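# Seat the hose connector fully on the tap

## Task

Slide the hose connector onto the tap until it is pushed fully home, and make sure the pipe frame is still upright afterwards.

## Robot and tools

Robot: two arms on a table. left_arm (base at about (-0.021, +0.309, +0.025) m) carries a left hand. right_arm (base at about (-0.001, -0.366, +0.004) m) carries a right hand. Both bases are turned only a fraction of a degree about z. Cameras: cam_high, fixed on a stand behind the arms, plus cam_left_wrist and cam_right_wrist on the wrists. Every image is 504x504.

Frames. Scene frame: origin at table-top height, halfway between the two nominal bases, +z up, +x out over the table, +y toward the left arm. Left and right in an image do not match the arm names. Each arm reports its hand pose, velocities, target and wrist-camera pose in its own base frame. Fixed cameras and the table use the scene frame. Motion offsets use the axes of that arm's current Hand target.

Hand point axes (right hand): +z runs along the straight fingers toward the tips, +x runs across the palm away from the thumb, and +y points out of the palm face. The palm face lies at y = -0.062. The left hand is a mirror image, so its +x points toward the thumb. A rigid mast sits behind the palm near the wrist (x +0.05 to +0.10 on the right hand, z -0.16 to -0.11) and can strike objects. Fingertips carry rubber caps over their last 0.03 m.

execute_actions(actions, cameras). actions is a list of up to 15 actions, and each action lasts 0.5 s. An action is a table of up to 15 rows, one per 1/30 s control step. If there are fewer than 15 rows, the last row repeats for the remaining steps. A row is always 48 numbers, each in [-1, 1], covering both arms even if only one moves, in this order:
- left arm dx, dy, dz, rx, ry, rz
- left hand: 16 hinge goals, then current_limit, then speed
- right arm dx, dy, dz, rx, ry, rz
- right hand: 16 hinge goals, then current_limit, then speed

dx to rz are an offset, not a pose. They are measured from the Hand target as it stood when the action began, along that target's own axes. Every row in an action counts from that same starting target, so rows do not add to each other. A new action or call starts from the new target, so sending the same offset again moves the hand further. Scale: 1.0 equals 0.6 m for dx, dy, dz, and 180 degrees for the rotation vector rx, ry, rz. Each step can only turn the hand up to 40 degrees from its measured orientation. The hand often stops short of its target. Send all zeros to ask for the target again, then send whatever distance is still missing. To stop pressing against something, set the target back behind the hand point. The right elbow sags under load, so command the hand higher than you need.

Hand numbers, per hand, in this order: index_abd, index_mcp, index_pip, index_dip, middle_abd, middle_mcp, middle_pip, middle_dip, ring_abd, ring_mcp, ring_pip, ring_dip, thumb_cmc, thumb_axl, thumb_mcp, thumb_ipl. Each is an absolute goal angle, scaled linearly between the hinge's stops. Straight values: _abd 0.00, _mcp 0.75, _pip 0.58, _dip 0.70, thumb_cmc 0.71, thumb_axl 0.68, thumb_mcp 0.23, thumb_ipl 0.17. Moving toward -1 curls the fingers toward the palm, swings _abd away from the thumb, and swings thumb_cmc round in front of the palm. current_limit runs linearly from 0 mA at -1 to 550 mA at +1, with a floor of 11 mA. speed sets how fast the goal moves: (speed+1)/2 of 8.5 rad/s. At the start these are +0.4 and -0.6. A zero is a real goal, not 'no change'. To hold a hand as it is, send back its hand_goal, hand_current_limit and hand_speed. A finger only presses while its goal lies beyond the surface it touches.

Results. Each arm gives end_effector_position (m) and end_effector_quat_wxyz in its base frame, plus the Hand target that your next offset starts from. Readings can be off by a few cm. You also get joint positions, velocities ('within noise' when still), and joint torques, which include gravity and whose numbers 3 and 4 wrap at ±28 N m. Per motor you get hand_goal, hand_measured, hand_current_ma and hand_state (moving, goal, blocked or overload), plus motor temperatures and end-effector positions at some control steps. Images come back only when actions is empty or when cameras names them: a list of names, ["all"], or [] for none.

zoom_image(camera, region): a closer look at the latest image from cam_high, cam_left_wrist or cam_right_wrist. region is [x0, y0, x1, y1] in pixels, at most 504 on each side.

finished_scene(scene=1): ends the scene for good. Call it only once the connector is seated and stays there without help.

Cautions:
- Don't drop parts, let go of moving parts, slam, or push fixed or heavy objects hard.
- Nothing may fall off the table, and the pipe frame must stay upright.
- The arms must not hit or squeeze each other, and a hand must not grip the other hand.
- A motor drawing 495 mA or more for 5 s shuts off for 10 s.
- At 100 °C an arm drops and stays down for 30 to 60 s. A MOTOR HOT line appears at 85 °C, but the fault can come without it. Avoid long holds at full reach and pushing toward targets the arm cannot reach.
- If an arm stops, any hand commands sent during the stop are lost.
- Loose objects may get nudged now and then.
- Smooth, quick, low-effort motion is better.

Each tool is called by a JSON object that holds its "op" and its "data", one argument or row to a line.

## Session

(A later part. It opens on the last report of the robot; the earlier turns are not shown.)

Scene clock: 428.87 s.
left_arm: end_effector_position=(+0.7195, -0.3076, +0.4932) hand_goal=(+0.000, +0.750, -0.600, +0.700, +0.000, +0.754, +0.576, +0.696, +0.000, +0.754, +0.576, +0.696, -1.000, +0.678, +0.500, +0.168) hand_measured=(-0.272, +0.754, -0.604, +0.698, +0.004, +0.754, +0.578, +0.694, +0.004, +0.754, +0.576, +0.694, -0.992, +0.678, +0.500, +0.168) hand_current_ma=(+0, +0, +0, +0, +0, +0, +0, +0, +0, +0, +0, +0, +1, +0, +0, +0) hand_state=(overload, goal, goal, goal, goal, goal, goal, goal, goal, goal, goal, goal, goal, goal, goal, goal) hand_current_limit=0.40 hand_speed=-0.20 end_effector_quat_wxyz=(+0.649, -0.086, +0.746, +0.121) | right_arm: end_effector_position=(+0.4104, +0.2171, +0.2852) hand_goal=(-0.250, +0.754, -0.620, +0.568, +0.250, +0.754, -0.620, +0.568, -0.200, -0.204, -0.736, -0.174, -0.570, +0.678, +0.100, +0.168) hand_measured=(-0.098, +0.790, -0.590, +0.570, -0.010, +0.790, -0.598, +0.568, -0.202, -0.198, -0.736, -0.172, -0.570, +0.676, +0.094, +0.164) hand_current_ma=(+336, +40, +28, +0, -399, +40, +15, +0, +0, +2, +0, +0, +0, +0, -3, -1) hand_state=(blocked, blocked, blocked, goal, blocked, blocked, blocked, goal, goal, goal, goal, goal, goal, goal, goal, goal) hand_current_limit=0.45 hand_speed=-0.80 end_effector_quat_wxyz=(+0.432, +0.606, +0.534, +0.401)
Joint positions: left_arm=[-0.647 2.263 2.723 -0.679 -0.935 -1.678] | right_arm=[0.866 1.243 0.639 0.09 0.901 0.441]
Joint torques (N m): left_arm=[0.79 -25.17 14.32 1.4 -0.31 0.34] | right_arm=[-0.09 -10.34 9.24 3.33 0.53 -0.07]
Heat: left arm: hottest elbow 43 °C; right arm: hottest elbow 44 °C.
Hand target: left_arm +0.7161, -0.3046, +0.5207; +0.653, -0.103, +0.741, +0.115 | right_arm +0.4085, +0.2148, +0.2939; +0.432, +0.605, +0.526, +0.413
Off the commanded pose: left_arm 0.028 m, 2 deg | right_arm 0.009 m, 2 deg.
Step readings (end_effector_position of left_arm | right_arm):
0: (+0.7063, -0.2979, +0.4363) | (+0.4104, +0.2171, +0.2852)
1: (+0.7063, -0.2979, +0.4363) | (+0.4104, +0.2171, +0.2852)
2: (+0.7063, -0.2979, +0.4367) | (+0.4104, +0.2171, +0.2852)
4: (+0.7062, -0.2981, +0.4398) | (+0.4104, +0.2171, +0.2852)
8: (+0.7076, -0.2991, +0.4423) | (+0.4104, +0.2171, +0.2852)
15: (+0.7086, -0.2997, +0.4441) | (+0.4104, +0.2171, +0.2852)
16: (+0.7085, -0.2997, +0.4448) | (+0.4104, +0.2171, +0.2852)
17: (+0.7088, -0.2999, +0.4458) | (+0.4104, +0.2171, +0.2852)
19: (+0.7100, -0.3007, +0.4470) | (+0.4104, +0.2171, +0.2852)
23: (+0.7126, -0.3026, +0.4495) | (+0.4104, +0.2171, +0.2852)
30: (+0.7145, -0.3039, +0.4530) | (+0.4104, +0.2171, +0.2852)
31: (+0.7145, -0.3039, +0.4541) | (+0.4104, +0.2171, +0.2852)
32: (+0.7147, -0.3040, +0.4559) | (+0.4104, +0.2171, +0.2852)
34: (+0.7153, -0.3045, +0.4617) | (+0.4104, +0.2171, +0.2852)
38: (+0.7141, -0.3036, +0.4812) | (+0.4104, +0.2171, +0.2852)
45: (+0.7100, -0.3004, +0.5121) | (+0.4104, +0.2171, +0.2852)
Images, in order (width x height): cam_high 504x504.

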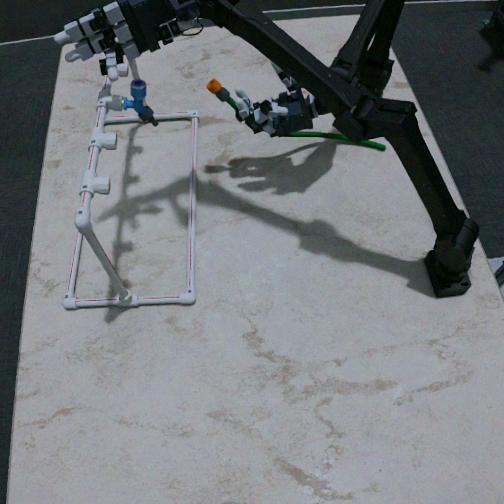

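{"op": "execute_actions", "data": {
  "actions": [
    [[0.0165,0.088,-0.1105,0,0,0,0,0.75,-0.6,0.7,0,0.754,0.576,0.696,0,0.754,0.576,0.696,-1,0.678,0.5,0.168,0.4,-0.2,-0.0732,-0.0138,-0.0577,0,0,0,-0.25,0.753,-0.62,0.568,0.25,0.753,-0.62,0.568,-0.2,-0.205,-0.737,-0.174,-0.571,0.678,0.1,0.168,0.45,-0.8]],
    [[0.066,0.0862,-0.1045,-0.0072,0.0576,-0.1563,0,0.75,-0.6,0.7,0,0.754,0.576,0.696,0,0.754,0.576,0.696,-1,0.678,0.5,0.168,0.4,-0.2,-0.0732,-0.0138,-0.0577,0,0,0,-0.25,0.753,-0.62,0.568,0.25,0.753,-0.62,0.568,-0.2,-0.205,-0.737,-0.174,-0.571,0.678,0.1,0.168,0.45,-0.8]],
    [[0,0,0,-0.0072,0.0576,-0.1563,0,0.75,-0.3,0.7,0,0.754,-0.3,0.696,0,0.754,-0.3,0.696,-1,0.678,0.5,0.168,0.4,-0.2,0,0,0,0,0,0,-0.25,0.753,-0.62,0.568,0.25,0.753,-0.62,0.568,-0.2,-0.205,-0.737,-0.174,-0.571,0.678,0.1,0.168,0.45,-0.8]]
  ],
  "cameras": ["cam_high"]
}}

Scene clock: 435.80 s.
left_arm: end_effector_position=(+0.5574, -0.2392, +0.4938) hand_goal=(+0.000, +0.750, -0.300, +0.700, +0.000, +0.754, -0.300, +0.696, +0.000, +0.754, -0.300, +0.696, -1.000, +0.678, +0.500, +0.168) hand_measured=(-0.262, +0.748, -0.306, +0.698, +0.004, +0.752, -0.298, +0.694, +0.004, +0.752, -0.298, +0.694, -0.992, +0.678, +0.500, +0.168) hand_current_ma=(+0, +0, +0, +0, +0, +0, +0, +0, +0, +0, +0, +0, +1, +0, +0, +0) hand_state=(overload, goal, goal, goal, goal, goal, goal, goal, goal, goal, goal, goal, goal, goal, goal, goal) hand_current_limit=0.40 hand_speed=-0.20 end_effector_quat_wxyz=(+0.718, -0.299, +0.622, -0.094) | right_arm: end_effector_position=(+0.3314, +0.1342, +0.2908) hand_goal=(-0.250, +0.754, -0.620, +0.568, +0.250, +0.754, -0.620, +0.568, -0.200, -0.204, -0.736, -0.174, -0.570, +0.678, +0.100, +0.168) hand_measured=(-0.098, +0.790, -0.590, +0.570, -0.010, +0.790, -0.598, +0.568, -0.202, -0.198, -0.736, -0.172, -0.570, +0.676, +0.094, +0.164) hand_current_ma=(+336, +40, +27, +0, -399, +40, +15, +0, +0, +2, +0, +0, +0, +0, -3, -1) hand_state=(blocked, blocked, blocked, goal, blocked, blocked, blocked, goal, goal, goal, goal, goal, goal, goal, goal, goal) hand_current_limit=0.45 hand_speed=-0.80 end_effector_quat_wxyz=(+0.434, +0.606, +0.526, +0.410)
Joint positions: left_arm=[-0.708 1.554 1.643 0.003 -1.025 -2.07] | right_arm=[0.894 0.838 0.402 -0.067 0.931 0.456]
Joint torques (N m): left_arm=[0.21 -15.68 8.9 2 -0.14 0.09] | right_arm=[0.79 -4.25 10.54 1.8 0.75 0.07]
Heat: left arm: hottest elbow 43 °C; right arm: hottest elbow 44 °C.
Hand target: left_arm +0.5564, -0.2443, +0.4911; +0.489, -0.470, +0.704, -0.209 | right_arm +0.3285, +0.1349, +0.2937; +0.432, +0.605, +0.526, +0.413
Off the commanded pose: left_arm 0.006 m, 37 deg | right_arm 0.004 m, 0 deg.
joint sent to its limit (left arm) — joint 6 (wrist roll), lower limit. The joint targets are off in orientation, not in position.
Step readings (end_effector_position of left_arm | right_arm):
0: (+0.7195, -0.3076, +0.4932) | (+0.4104, +0.2171, +0.2852)
1: (+0.7192, -0.3072, +0.4931) | (+0.4101, +0.2168, +0.2850)
2: (+0.7160, -0.3043, +0.4929) | (+0.4084, +0.2149, +0.2844)
4: (+0.7055, -0.2980, +0.4905) | (+0.3999, +0.2050, +0.2827)
8: (+0.6817, -0.2863, +0.4929) | (+0.3797, +0.1806, +0.2852)
15: (+0.6467, -0.2730, +0.5155) | (+0.3726, +0.1736, +0.2935)
16: (+0.6429, -0.2713, +0.5177) | (+0.3724, +0.1736, +0.2930)
17: (+0.6351, -0.2681, +0.5172) | (+0.3707, +0.1720, +0.2919)
19: (+0.6171, -0.2602, +0.5106) | (+0.3624, +0.1627, +0.2894)
23: (+0.5879, -0.2487, +0.4914) | (+0.3415, +0.1397, +0.2884)
30: (+0.5640, -0.2446, +0.4845) | (+0.3321, +0.1339, +0.2935)
31: (+0.5626, -0.2442, +0.4858) | (+0.3319, +0.1343, +0.2929)
32: (+0.5620, -0.2443, +0.4871) | (+0.3317, +0.1347, +0.2923)
34: (+0.5603, -0.2437, +0.4873) | (+0.3315, +0.1348, +0.2917)
38: (+0.5574, -0.2413, +0.4886) | (+0.3314, +0.1344, +0.2911)
45: (+0.5577, -0.2394, +0.4894) | (+0.3314, +0.1343, +0.2909)
Images, in order (width x height): cam_high 504x504.

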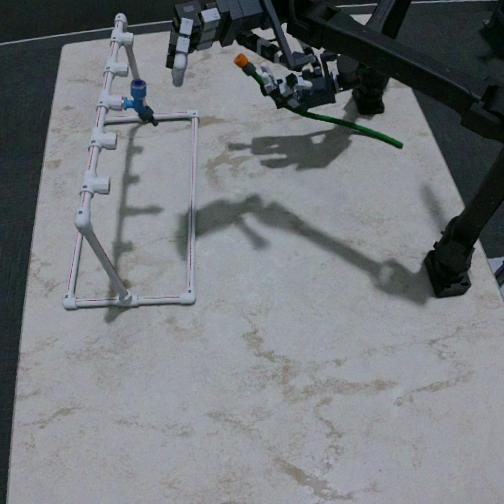

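{"op": "execute_actions", "data": {
  "actions": [
    [[0,0,0,0.0509,0.0439,0.3266,0,0.75,0.58,0.7,0,0.754,0.576,0.696,0,0.754,0.576,0.696,-1,0.678,0.23,0.168,0.4,-0.2,0,0,0,0,0,0,-0.25,0.753,-0.62,0.568,0.25,0.753,-0.62,0.568,-0.2,-0.205,-0.737,-0.174,-0.571,0.678,0.1,0.168,0.45,-0.8]],
    [[0,0,0,0.0204,0.0176,0.1309,0,0.75,0.58,0.7,0,0.754,0.576,0.696,0,0.754,0.576,0.696,-0.5,0.678,0.23,0.168,0.4,-0.2,0,0,0,0,0,0,-0.25,0.753,-0.62,0.568,0.25,0.753,-0.62,0.568,-0.2,-0.205,-0.737,-0.174,-0.571,0.678,0.1,0.168,0.45,-0.8]],
    [[0,0,0,0.0204,0.0176,0.1309,0,0.75,0.58,0.7,0,0.754,0.576,0.696,0,0.754,0.576,0.696,0.2,0.678,0.23,0.168,0.4,-0.2,0,0,0,0,0,0,-0.25,0.753,-0.62,0.568,0.25,0.753,-0.62,0.568,-0.2,-0.205,-0.737,-0.174,-0.571,0.678,0.1,0.168,0.45,-0.8]],
    [[0,0,0,0.0204,0.0176,0.1309,0,0.75,0.58,0.7,0,0.754,0.576,0.696,0,0.754,0.576,0.696,0.7,0.678,0.23,0.168,0.4,-0.2,0,0,0,0,0,0,-0.25,0.753,-0.62,0.568,0.25,0.753,-0.62,0.568,-0.2,-0.205,-0.737,-0.174,-0.571,0.678,0.1,0.168,0.45,-0.8]],
    [[0,0,0,0.0204,0.0176,0.1309,0,0.75,0.58,0.7,0,0.754,0.576,0.696,0,0.754,0.576,0.696,0.7,0.678,0.23,0.168,0.4,-0.2,0,0,0,0,0,0,-0.25,0.753,-0.62,0.568,0.25,0.753,-0.62,0.568,-0.2,-0.205,-0.737,-0.174,-0.571,0.678,0.1,0.168,0.45,-0.8]]
  ],
  "cameras": ["cam_high"]
}}

Scene clock: 444.90 s.
left_arm: end_effector_position=(+0.5599, -0.2508, +0.4858) hand_goal=(+0.000, +0.750, +0.580, +0.700, +0.000, +0.754, +0.576, +0.696, +0.000, +0.754, +0.576, +0.696, +0.700, +0.678, +0.230, +0.168) hand_measured=(-0.066, +0.754, +0.578, +0.698, +0.002, +0.758, +0.574, +0.694, +0.002, +0.758, +0.574, +0.694, +0.704, +0.676, +0.230, +0.170) hand_current_ma=(+0, +0, +0, +0, +0, +0, +0, +0, +0, +0, +0, +0, +0, +0, +0, +0) hand_state=(overload, goal, goal, goal, goal, goal, goal, goal, goal, goal, goal, goal, goal, goal, goal, goal) hand_current_limit=0.40 hand_speed=-0.20 end_effector_quat_wxyz=(+0.279, +0.676, +0.631, +0.257) | right_arm: end_effector_position=(+0.3314, +0.1342, +0.2908) hand_goal=(-0.250, +0.754, -0.620, +0.568, +0.250, +0.754, -0.620, +0.568, -0.200, -0.204, -0.736, -0.174, -0.570, +0.678, +0.100, +0.168) hand_measured=(-0.098, +0.790, -0.590, +0.570, -0.010, +0.790, -0.598, +0.568, -0.202, -0.198, -0.736, -0.172, -0.570, +0.676, +0.094, +0.164) hand_current_ma=(+336, +40, +27, +0, -399, +40, +15, +0, +0, +2, +0, +0, +0, +0, -3, -1) hand_state=(blocked, blocked, blocked, goal, blocked, blocked, blocked, goal, goal, goal, goal, goal, goal, goal, goal, goal) hand_current_limit=0.45 hand_speed=-0.80 end_effector_quat_wxyz=(+0.434, +0.606, +0.526, +0.410)
Joint positions: left_arm=[-0.604 1.438 1.68 -1.108 -0.363 -0.401] | right_arm=[0.894 0.838 0.402 -0.067 0.931 0.456]
Joint torques (N m): left_arm=[1.26 -14.97 8.69 1.36 -0.41 0.23] | right_arm=[0.67 -4.31 10.55 1.8 0.75 0.07]
Heat: left arm: hottest elbow 43 °C; right arm: hottest elbow 44 °C.
Hand target: left_arm +0.5565, -0.2443, +0.4909; +0.280, +0.678, +0.628, +0.260 | right_arm +0.3285, +0.1349, +0.2937; +0.432, +0.605, +0.526, +0.413
Off the commanded pose: left_arm 0.009 m, 1 deg | right_arm 0.004 m, 0 deg.
Step readings (end_effector_position of left_arm | right_arm):
0: (+0.5574, -0.2392, +0.4938) | (+0.3314, +0.1342, +0.2908)
1: (+0.5586, -0.2408, +0.4933) | (+0.3314, +0.1342, +0.2908)
2: (+0.5620, -0.2456, +0.4921) | (+0.3314, +0.1342, +0.2908)
4: (+0.5650, -0.2559, +0.4838) | (+0.3314, +0.1342, +0.2908)
8: (+0.5551, -0.2622, +0.4542) | (+0.3314, +0.1342, +0.2908)
15: (+0.5479, -0.2476, +0.4472) | (+0.3314, +0.1342, +0.2908)
16: (+0.5484, -0.2462, +0.4515) | (+0.3314, +0.1342, +0.2908)
17: (+0.5492, -0.2450, +0.4558) | (+0.3314, +0.1342, +0.2908)
19: (+0.5500, -0.2438, +0.4608) | (+0.3314, +0.1342, +0.2908)
23: (+0.5513, -0.2433, +0.4619) | (+0.3314, +0.1342, +0.2908)
30: (+0.5538, -0.2432, +0.4655) | (+0.3314, +0.1342, +0.2908)
31: (+0.5543, -0.2435, +0.4660) | (+0.3314, +0.1342, +0.2908)
32: (+0.5551, -0.2445, +0.4666) | (+0.3314, +0.1342, +0.2908)
34: (+0.5570, -0.2464, +0.4683) | (+0.3314, +0.1342, +0.2908)
38: (+0.5600, -0.2498, +0.4724) | (+0.3314, +0.1342, +0.2908)
45: (+0.5591, -0.2511, +0.4796) | (+0.3314, +0.1342, +0.2908)
46: (+0.5590, -0.2515, +0.4808) | (+0.3314, +0.1342, +0.2908)
47: (+0.5589, -0.2523, +0.4818) | (+0.3314, +0.1342, +0.2908)
49: (+0.5571, -0.2521, +0.4812) | (+0.3314, +0.1342, +0.2908)
53: (+0.5549, -0.2515, +0.4786) | (+0.3314, +0.1342, +0.2908)
60: (+0.5587, -0.2501, +0.4810) | (+0.3314, +0.1342, +0.2908)
61: (+0.5591, -0.2499, +0.4814) | (+0.3314, +0.1342, +0.2908)
62: (+0.5595, -0.2499, +0.4817) | (+0.3314, +0.1342, +0.2908)
64: (+0.5583, -0.2501, +0.4804) | (+0.3314, +0.1342, +0.2908)
68: (+0.5573, -0.2480, +0.4789) | (+0.3314, +0.1342, +0.2908)
75: (+0.5599, -0.2466, +0.4853) | (+0.3314, +0.1342, +0.2908)
Images, in order (width x height): cam_high 504x504.

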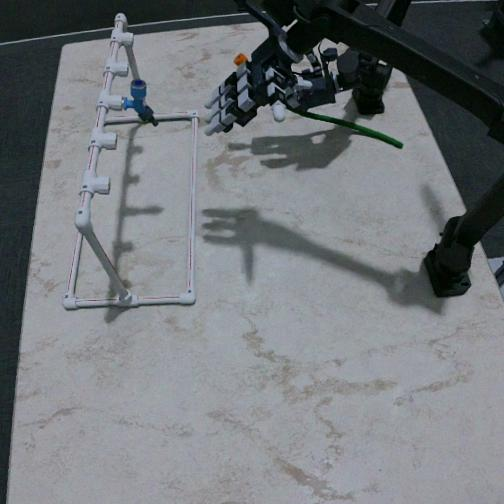

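{"op": "execute_actions", "data": {
  "actions": [
    [[-0.0133,-0.064,0.0655,0,0,0,0,0.75,0.58,0.7,0,0.754,0.576,0.696,0,0.754,0.576,0.696,0.7,0.678,0.23,0.168,0.4,-0.2,0,0,0,0,0,0,-0.25,0.753,-0.62,0.568,0.25,0.753,-0.62,0.568,-0.2,-0.205,-0.737,-0.174,-0.571,0.678,0.1,0.168,0.45,-0.8]],
    [[-0.0133,-0.064,0.0655,0,0,0,0,0.75,0.58,0.7,0,0.754,0.576,0.696,0,0.754,0.576,0.696,0.7,0.678,0.23,0.168,0.4,-0.2,0,0,0,0,0,0,-0.25,0.753,-0.62,0.568,0.25,0.753,-0.62,0.568,-0.2,-0.205,-0.737,-0.174,-0.571,0.678,0.1,0.168,0.45,-0.8]],
    [[-0.0133,-0.064,0.0655,0,0,0,0,0.75,0.58,0.7,0,0.754,0.576,0.696,0,0.754,0.576,0.696,0.7,0.678,0.23,0.168,0.4,-0.2,0,0,0,0,0,0,-0.25,0.753,-0.62,0.568,0.25,0.753,-0.62,0.568,-0.2,-0.205,-0.737,-0.174,-0.571,0.678,0.1,0.168,0.45,-0.8]],
    [[-0.0133,-0.064,0.0655,0,0,0,0,0.75,0.58,0.7,0,0.754,0.576,0.696,0,0.754,0.576,0.696,0.7,0.678,0.23,0.168,0.4,-0.2,0,0,0,0,0,0,-0.25,0.753,-0.62,0.568,0.25,0.753,-0.62,0.568,-0.2,-0.205,-0.737,-0.174,-0.571,0.678,0.1,0.168,0.45,-0.8]],
    [[-0.0133,-0.064,0.0655,0,0,0,0,0.75,0.58,0.7,0,0.754,0.576,0.696,0,0.754,0.576,0.696,0.7,0.678,0.23,0.168,0.4,-0.2,0,0,0,0,0,0,-0.25,0.753,-0.62,0.568,0.25,0.753,-0.62,0.568,-0.2,-0.205,-0.737,-0.174,-0.571,0.678,0.1,0.168,0.45,-0.8]]
  ],
  "cameras": ["all"]
}}

Scene clock: 449.43 s.
left_arm: end_effector_position=(+0.5569, -0.2808, +0.2109) hand_goal=(+0.000, +0.750, +0.580, +0.700, +0.000, +0.754, +0.576, +0.696, +0.000, +0.754, +0.576, +0.696, +0.700, +0.678, +0.230, +0.168) hand_measured=(-0.066, +0.756, +0.578, +0.698, +0.002, +0.758, +0.576, +0.694, +0.002, +0.758, +0.576, +0.694, +0.704, +0.676, +0.228, +0.170) hand_current_ma=(+0, +0, +0, +0, +0, +0, +0, +0, +0, +0, +0, +0, +0, +0, +0, +0) hand_state=(overload, goal, goal, goal, goal, goal, goal, goal, goal, goal, goal, goal, goal, goal, goal, goal) hand_current_limit=0.40 hand_speed=-0.20 end_effector_quat_wxyz=(+0.268, +0.684, +0.626, +0.260) | right_arm: end_effector_position=(+0.3314, +0.1342, +0.2908) hand_goal=(-0.250, +0.754, -0.620, +0.568, +0.250, +0.754, -0.620, +0.568, -0.200, -0.204, -0.736, -0.174, -0.570, +0.678, +0.100, +0.168) hand_measured=(-0.098, +0.790, -0.590, +0.570, -0.010, +0.790, -0.598, +0.568, -0.202, -0.198, -0.736, -0.172, -0.570, +0.676, +0.094, +0.164) hand_current_ma=(+336, +40, +27, +0, -399, +40, +15, +0, +0, +2, +0, +0, +0, +0, -3, -1) hand_state=(blocked, blocked, blocked, goal, blocked, blocked, blocked, goal, goal, goal, goal, goal, goal, goal, goal, goal) hand_current_limit=0.45 hand_speed=-0.80 end_effector_quat_wxyz=(+0.434, +0.606, +0.526, +0.410)
Joint positions: left_arm=[-0.659 1.565 1.09 -0.425 -0.401 -0.429] | right_arm=[0.894 0.838 0.402 -0.067 0.931 0.456]
Joint torques (N m): left_arm=[0.26 -14.97 8.49 1.98 -0.63 -0.04] | right_arm=[0.73 -4.13 10.59 1.83 0.74 0.07]
Heat: left arm: hottest elbow 42 °C; right arm: hottest elbow 45 °C.
Hand target: left_arm +0.5562, -0.2840, +0.2163; +0.280, +0.678, +0.628, +0.260 | right_arm +0.3285, +0.1349, +0.2937; +0.432, +0.605, +0.526, +0.413
Off the commanded pose: left_arm 0.006 m, 2 deg | right_arm 0.004 m, 0 deg.
Step readings (end_effector_position of left_arm | right_arm):
0: (+0.5599, -0.2509, +0.4858) | (+0.3314, +0.1342, +0.2908)
1: (+0.5598, -0.2508, +0.4848) | (+0.3314, +0.1342, +0.2908)
2: (+0.5595, -0.2506, +0.4827) | (+0.3314, +0.1342, +0.2908)
4: (+0.5572, -0.2489, +0.4707) | (+0.3314, +0.1342, +0.2908)
8: (+0.5560, -0.2479, +0.4390) | (+0.3314, +0.1342, +0.2908)
15: (+0.5580, -0.2490, +0.4295) | (+0.3314, +0.1342, +0.2908)
16: (+0.5583, -0.2492, +0.4294) | (+0.3314, +0.1342, +0.2908)
17: (+0.5589, -0.2494, +0.4283) | (+0.3314, +0.1342, +0.2908)
19: (+0.5584, -0.2502, +0.4192) | (+0.3314, +0.1342, +0.2908)
23: (+0.5555, -0.2532, +0.3875) | (+0.3314, +0.1342, +0.2908)
30: (+0.5570, -0.2569, +0.3767) | (+0.3314, +0.1342, +0.2908)
31: (+0.5573, -0.2570, +0.3768) | (+0.3314, +0.1342, +0.2908)
32: (+0.5577, -0.2578, +0.3758) | (+0.3314, +0.1342, +0.2908)
34: (+0.5579, -0.2587, +0.3682) | (+0.3314, +0.1342, +0.2908)
38: (+0.5543, -0.2606, +0.3382) | (+0.3314, +0.1342, +0.2908)
45: (+0.5566, -0.2649, +0.3222) | (+0.3314, +0.1342, +0.2908)
46: (+0.5570, -0.2650, +0.3228) | (+0.3314, +0.1342, +0.2908)
47: (+0.5574, -0.2658, +0.3227) | (+0.3314, +0.1342, +0.2908)
49: (+0.5573, -0.2665, +0.3173) | (+0.3314, +0.1342, +0.2908)
53: (+0.5544, -0.2686, +0.2897) | (+0.3314, +0.1342, +0.2908)
60: (+0.5565, -0.2729, +0.2656) | (+0.3314, +0.1342, +0.2908)
61: (+0.5568, -0.2729, +0.2662) | (+0.3314, +0.1342, +0.2908)
62: (+0.5573, -0.2734, +0.2667) | (+0.3314, +0.1342, +0.2908)
64: (+0.5575, -0.2747, +0.2640) | (+0.3314, +0.1342, +0.2908)
68: (+0.5557, -0.2773, +0.2387) | (+0.3314, +0.1342, +0.2908)
75: (+0.5561, -0.2804, +0.2094) | (+0.3314, +0.1342, +0.2908)

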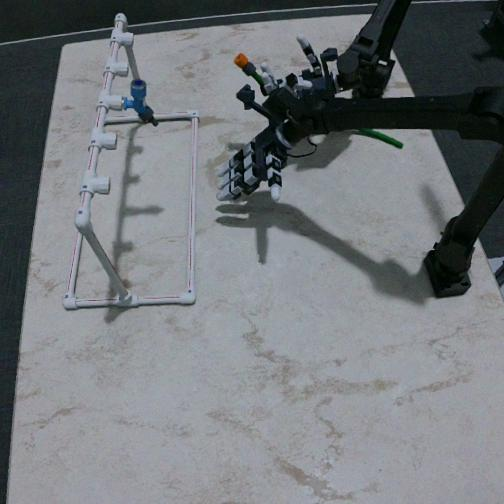

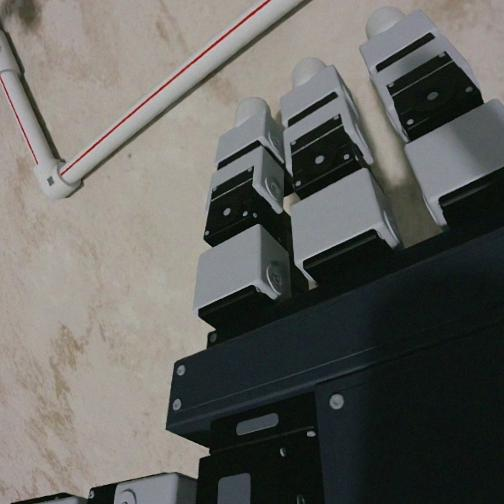

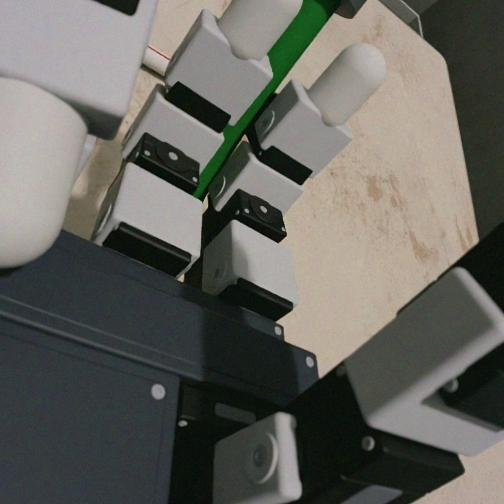

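{"op": "execute_actions", "data": {
  "actions": [
    [[-0.009,0.0715,0.0713,0,0,0,0,0.75,0.58,0.7,0,0.754,0.576,0.696,0,0.754,0.576,0.696,0.7,0.678,0.23,0.168,0.4,-0.2,0,0,0,0,0,0,-0.25,0.753,-0.62,0.568,0.25,0.753,-0.62,0.568,-0.2,-0.205,-0.737,-0.174,-0.571,0.678,0.1,0.168,0.45,-0.8]],
    [[-0.009,0.0715,0.0713,0,0,0,0,0.75,0.58,0.7,0,0.754,0.576,0.696,0,0.754,0.576,0.696,0.7,0.678,0.23,0.168,0.4,-0.2,0,0,0,0,0,0,-0.25,0.753,-0.62,0.568,0.25,0.753,-0.62,0.568,-0.2,-0.205,-0.737,-0.174,-0.571,0.678,0.1,0.168,0.45,-0.8]]
  ],
  "cameras": ["cam_high","cam_left_wrist"]
}}

Scene clock: 451.90 s.
left_arm: end_effector_position=(+0.6595, -0.2932, +0.1895) hand_goal=(+0.000, +0.750, +0.580, +0.700, +0.000, +0.754, +0.576, +0.696, +0.000, +0.754, +0.576, +0.696, +0.700, +0.678, +0.230, +0.168) hand_measured=(-0.066, +0.756, +0.580, +0.698, +0.002, +0.760, +0.576, +0.694, +0.002, +0.760, +0.576, +0.694, +0.706, +0.676, +0.228, +0.170) hand_current_ma=(+0, +1, +0, +0, +0, +0, +0, +0, +0, +0, +0, +0, +0, +0, +0, +0) hand_state=(overload, goal, goal, goal, goal, goal, goal, goal, goal, goal, goal, goal, goal, goal, goal, goal) hand_current_limit=0.40 hand_speed=-0.20 end_effector_quat_wxyz=(+0.261, +0.683, +0.634, +0.254) | right_arm: end_effector_position=(+0.3314, +0.1342, +0.2908) hand_goal=(-0.250, +0.754, -0.620, +0.568, +0.250, +0.754, -0.620, +0.568, -0.200, -0.204, -0.736, -0.174, -0.570, +0.678, +0.100, +0.168) hand_measured=(-0.098, +0.790, -0.590, +0.570, -0.010, +0.790, -0.598, +0.568, -0.202, -0.198, -0.736, -0.172, -0.570, +0.676, +0.094, +0.164) hand_current_ma=(+336, +40, +27, +0, -399, +40, +15, +0, +0, +2, +0, +0, +0, +0, -3, -1) hand_state=(blocked, blocked, blocked, goal, blocked, blocked, blocked, goal, goal, goal, goal, goal, goal, goal, goal, goal) hand_current_limit=0.45 hand_speed=-0.80 end_effector_quat_wxyz=(+0.434, +0.606, +0.526, +0.410)
Joint positions: left_arm=[-0.566 1.807 1.358 -0.446 -0.341 -0.371] | right_arm=[0.894 0.838 0.402 -0.067 0.931 0.456]
Joint torques (N m): left_arm=[0.91 -18.08 14.06 1.16 -0.42 0.23] | right_arm=[0.67 -4.25 10.52 1.83 0.75 0.07]
Heat: left arm: hottest elbow 43 °C; right arm: hottest elbow 45 °C.
Hand target: left_arm +0.6762, -0.3040, +0.2164; +0.280, +0.678, +0.628, +0.260 | right_arm +0.3285, +0.1349, +0.2937; +0.432, +0.605, +0.526, +0.413
Off the commanded pose: left_arm 0.033 m, 2 deg | right_arm 0.004 m, 0 deg.
Step readings (end_effector_position of left_arm | right_arm):
0: (+0.5569, -0.2808, +0.2109) | (+0.3314, +0.1342, +0.2908)
1: (+0.5569, -0.2809, +0.2109) | (+0.3314, +0.1342, +0.2908)
2: (+0.5572, -0.2812, +0.2096) | (+0.3314, +0.1342, +0.2908)
4: (+0.5623, -0.2832, +0.2048) | (+0.3314, +0.1342, +0.2908)
8: (+0.5834, -0.2828, +0.1902) | (+0.3314, +0.1342, +0.2908)
15: (+0.5947, -0.2786, +0.1791) | (+0.3314, +0.1342, +0.2908)
16: (+0.5955, -0.2794, +0.1803) | (+0.3314, +0.1342, +0.2908)
17: (+0.5981, -0.2808, +0.1819) | (+0.3314, +0.1342, +0.2908)
19: (+0.6108, -0.2878, +0.1875) | (+0.3314, +0.1342, +0.2908)
23: (+0.6424, -0.2953, +0.1988) | (+0.3314, +0.1342, +0.2908)
30: (+0.6585, -0.2921, +0.1926) | (+0.3314, +0.1342, +0.2908)
Images, in order (width x height): cam_high 504x504, cam_left_wrist 504x504.

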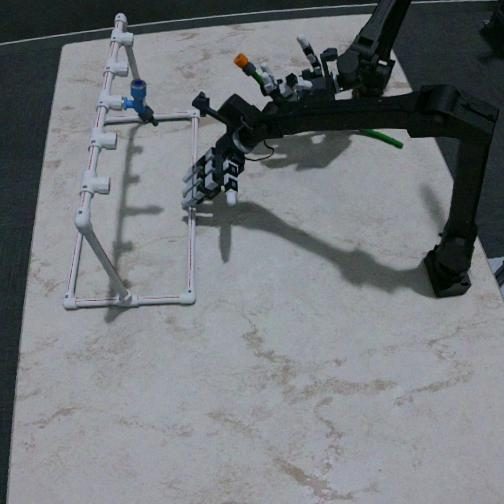

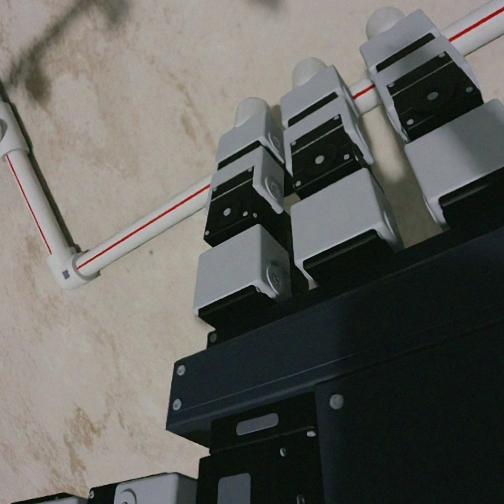

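{"op": "execute_actions", "data": {
  "actions": [
    [[0.0007,-0.0206,0.0323,0,0,0,0,0.75,0.58,0.7,0,0.754,0.576,0.696,0,0.754,0.576,0.696,0.7,0.678,0.23,0.168,0.4,-0.2,0,0,0,0,0,0,-0.25,0.753,-0.62,0.568,0.25,0.753,-0.62,0.568,-0.2,-0.205,-0.737,-0.174,-0.571,0.678,0.1,0.168,0.45,-0.8]],
    [[0.0007,-0.0206,0.0323,0,0,0,0,0.75,0.58,0.7,0,0.754,0.576,0.696,0,0.754,0.576,0.696,0.7,0.678,0.23,0.168,0.4,-0.2,0,0,0,0,0,0,-0.25,0.753,-0.62,0.568,0.25,0.753,-0.62,0.568,-0.2,-0.205,-0.737,-0.174,-0.571,0.678,0.1,0.168,0.45,-0.8]]
  ],
  "cameras": ["cam_high","cam_left_wrist"]
}}

Scene clock: 453.80 s.
left_arm: end_effector_position=(+0.6702, -0.2999, +0.1506) hand_goal=(+0.000, +0.750, +0.580, +0.700, +0.000, +0.754, +0.576, +0.696, +0.000, +0.754, +0.576, +0.696, +0.700, +0.678, +0.230, +0.168) hand_measured=(-0.066, +0.756, +0.580, +0.698, +0.002, +0.760, +0.576, +0.694, +0.002, +0.760, +0.576, +0.694, +0.706, +0.676, +0.228, +0.170) hand_current_ma=(+0, +1, +0, +0, +0, +0, +0, +0, +0, +0, +0, +0, +0, +0, +0, +0) hand_state=(overload, goal, goal, goal, goal, goal, goal, goal, goal, goal, goal, goal, goal, goal, goal, goal) hand_current_limit=0.40 hand_speed=-0.20 end_effector_quat_wxyz=(+0.259, +0.686, +0.632, +0.252) | right_arm: end_effector_position=(+0.3314, +0.1342, +0.2908) hand_goal=(-0.250, +0.754, -0.620, +0.568, +0.250, +0.754, -0.620, +0.568, -0.200, -0.204, -0.736, -0.174, -0.570, +0.678, +0.100, +0.168) hand_measured=(-0.098, +0.790, -0.590, +0.570, -0.010, +0.790, -0.598, +0.568, -0.202, -0.198, -0.736, -0.172, -0.570, +0.676, +0.094, +0.164) hand_current_ma=(+336, +40, +27, +0, -399, +40, +15, +0, +0, +2, +0, +0, +0, +0, -3, -1) hand_state=(blocked, blocked, blocked, goal, blocked, blocked, blocked, goal, goal, goal, goal, goal, goal, goal, goal, goal) hand_current_limit=0.45 hand_speed=-0.80 end_effector_quat_wxyz=(+0.434, +0.606, +0.526, +0.410)
Joint positions: left_arm=[-0.565 1.882 1.358 -0.375 -0.335 -0.364] | right_arm=[0.894 0.838 0.402 -0.067 0.931 0.456]
Joint torques (N m): left_arm=[1.38 -19.14 11.74 2.03 -0.42 0.23] | right_arm=[0.91 -4.31 10.5 1.83 0.75 0.07]
Heat: left arm: hottest elbow 43 °C; right arm: hottest elbow 45 °C.
Hand target: left_arm +0.6861, -0.3039, +0.1715; +0.280, +0.678, +0.628, +0.260 | right_arm +0.3285, +0.1349, +0.2937; +0.432, +0.605, +0.526, +0.413
Off the commanded pose: left_arm 0.027 m, 3 deg | right_arm 0.004 m, 0 deg.
Step readings (end_effector_position of left_arm | right_arm):
0: (+0.6595, -0.2932, +0.1895) | (+0.3314, +0.1342, +0.2908)
1: (+0.6595, -0.2932, +0.1893) | (+0.3314, +0.1342, +0.2908)
2: (+0.6595, -0.2932, +0.1890) | (+0.3314, +0.1342, +0.2908)
4: (+0.6603, -0.2939, +0.1870) | (+0.3314, +0.1342, +0.2908)
8: (+0.6624, -0.2956, +0.1770) | (+0.3314, +0.1342, +0.2908)
15: (+0.6633, -0.2963, +0.1661) | (+0.3314, +0.1342, +0.2908)
16: (+0.6635, -0.2964, +0.1664) | (+0.3314, +0.1342, +0.2908)
17: (+0.6641, -0.2969, +0.1671) | (+0.3314, +0.1342, +0.2908)
19: (+0.6662, -0.2981, +0.1680) | (+0.3314, +0.1342, +0.2908)
23: (+0.6691, -0.2993, +0.1619) | (+0.3314, +0.1342, +0.2908)
30: (+0.6700, -0.2997, +0.1503) | (+0.3314, +0.1342, +0.2908)
Images, in order (width x height): cam_high 504x504, cam_left_wrist 504x504.

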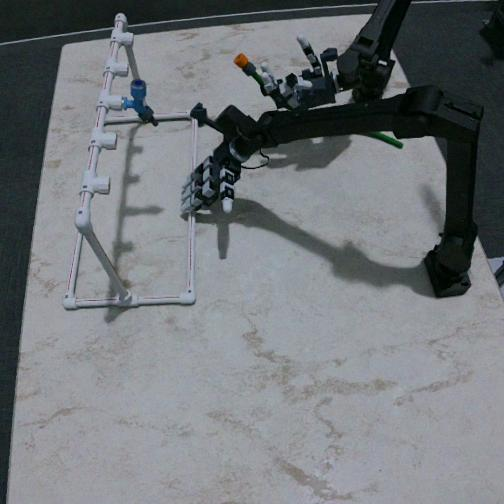

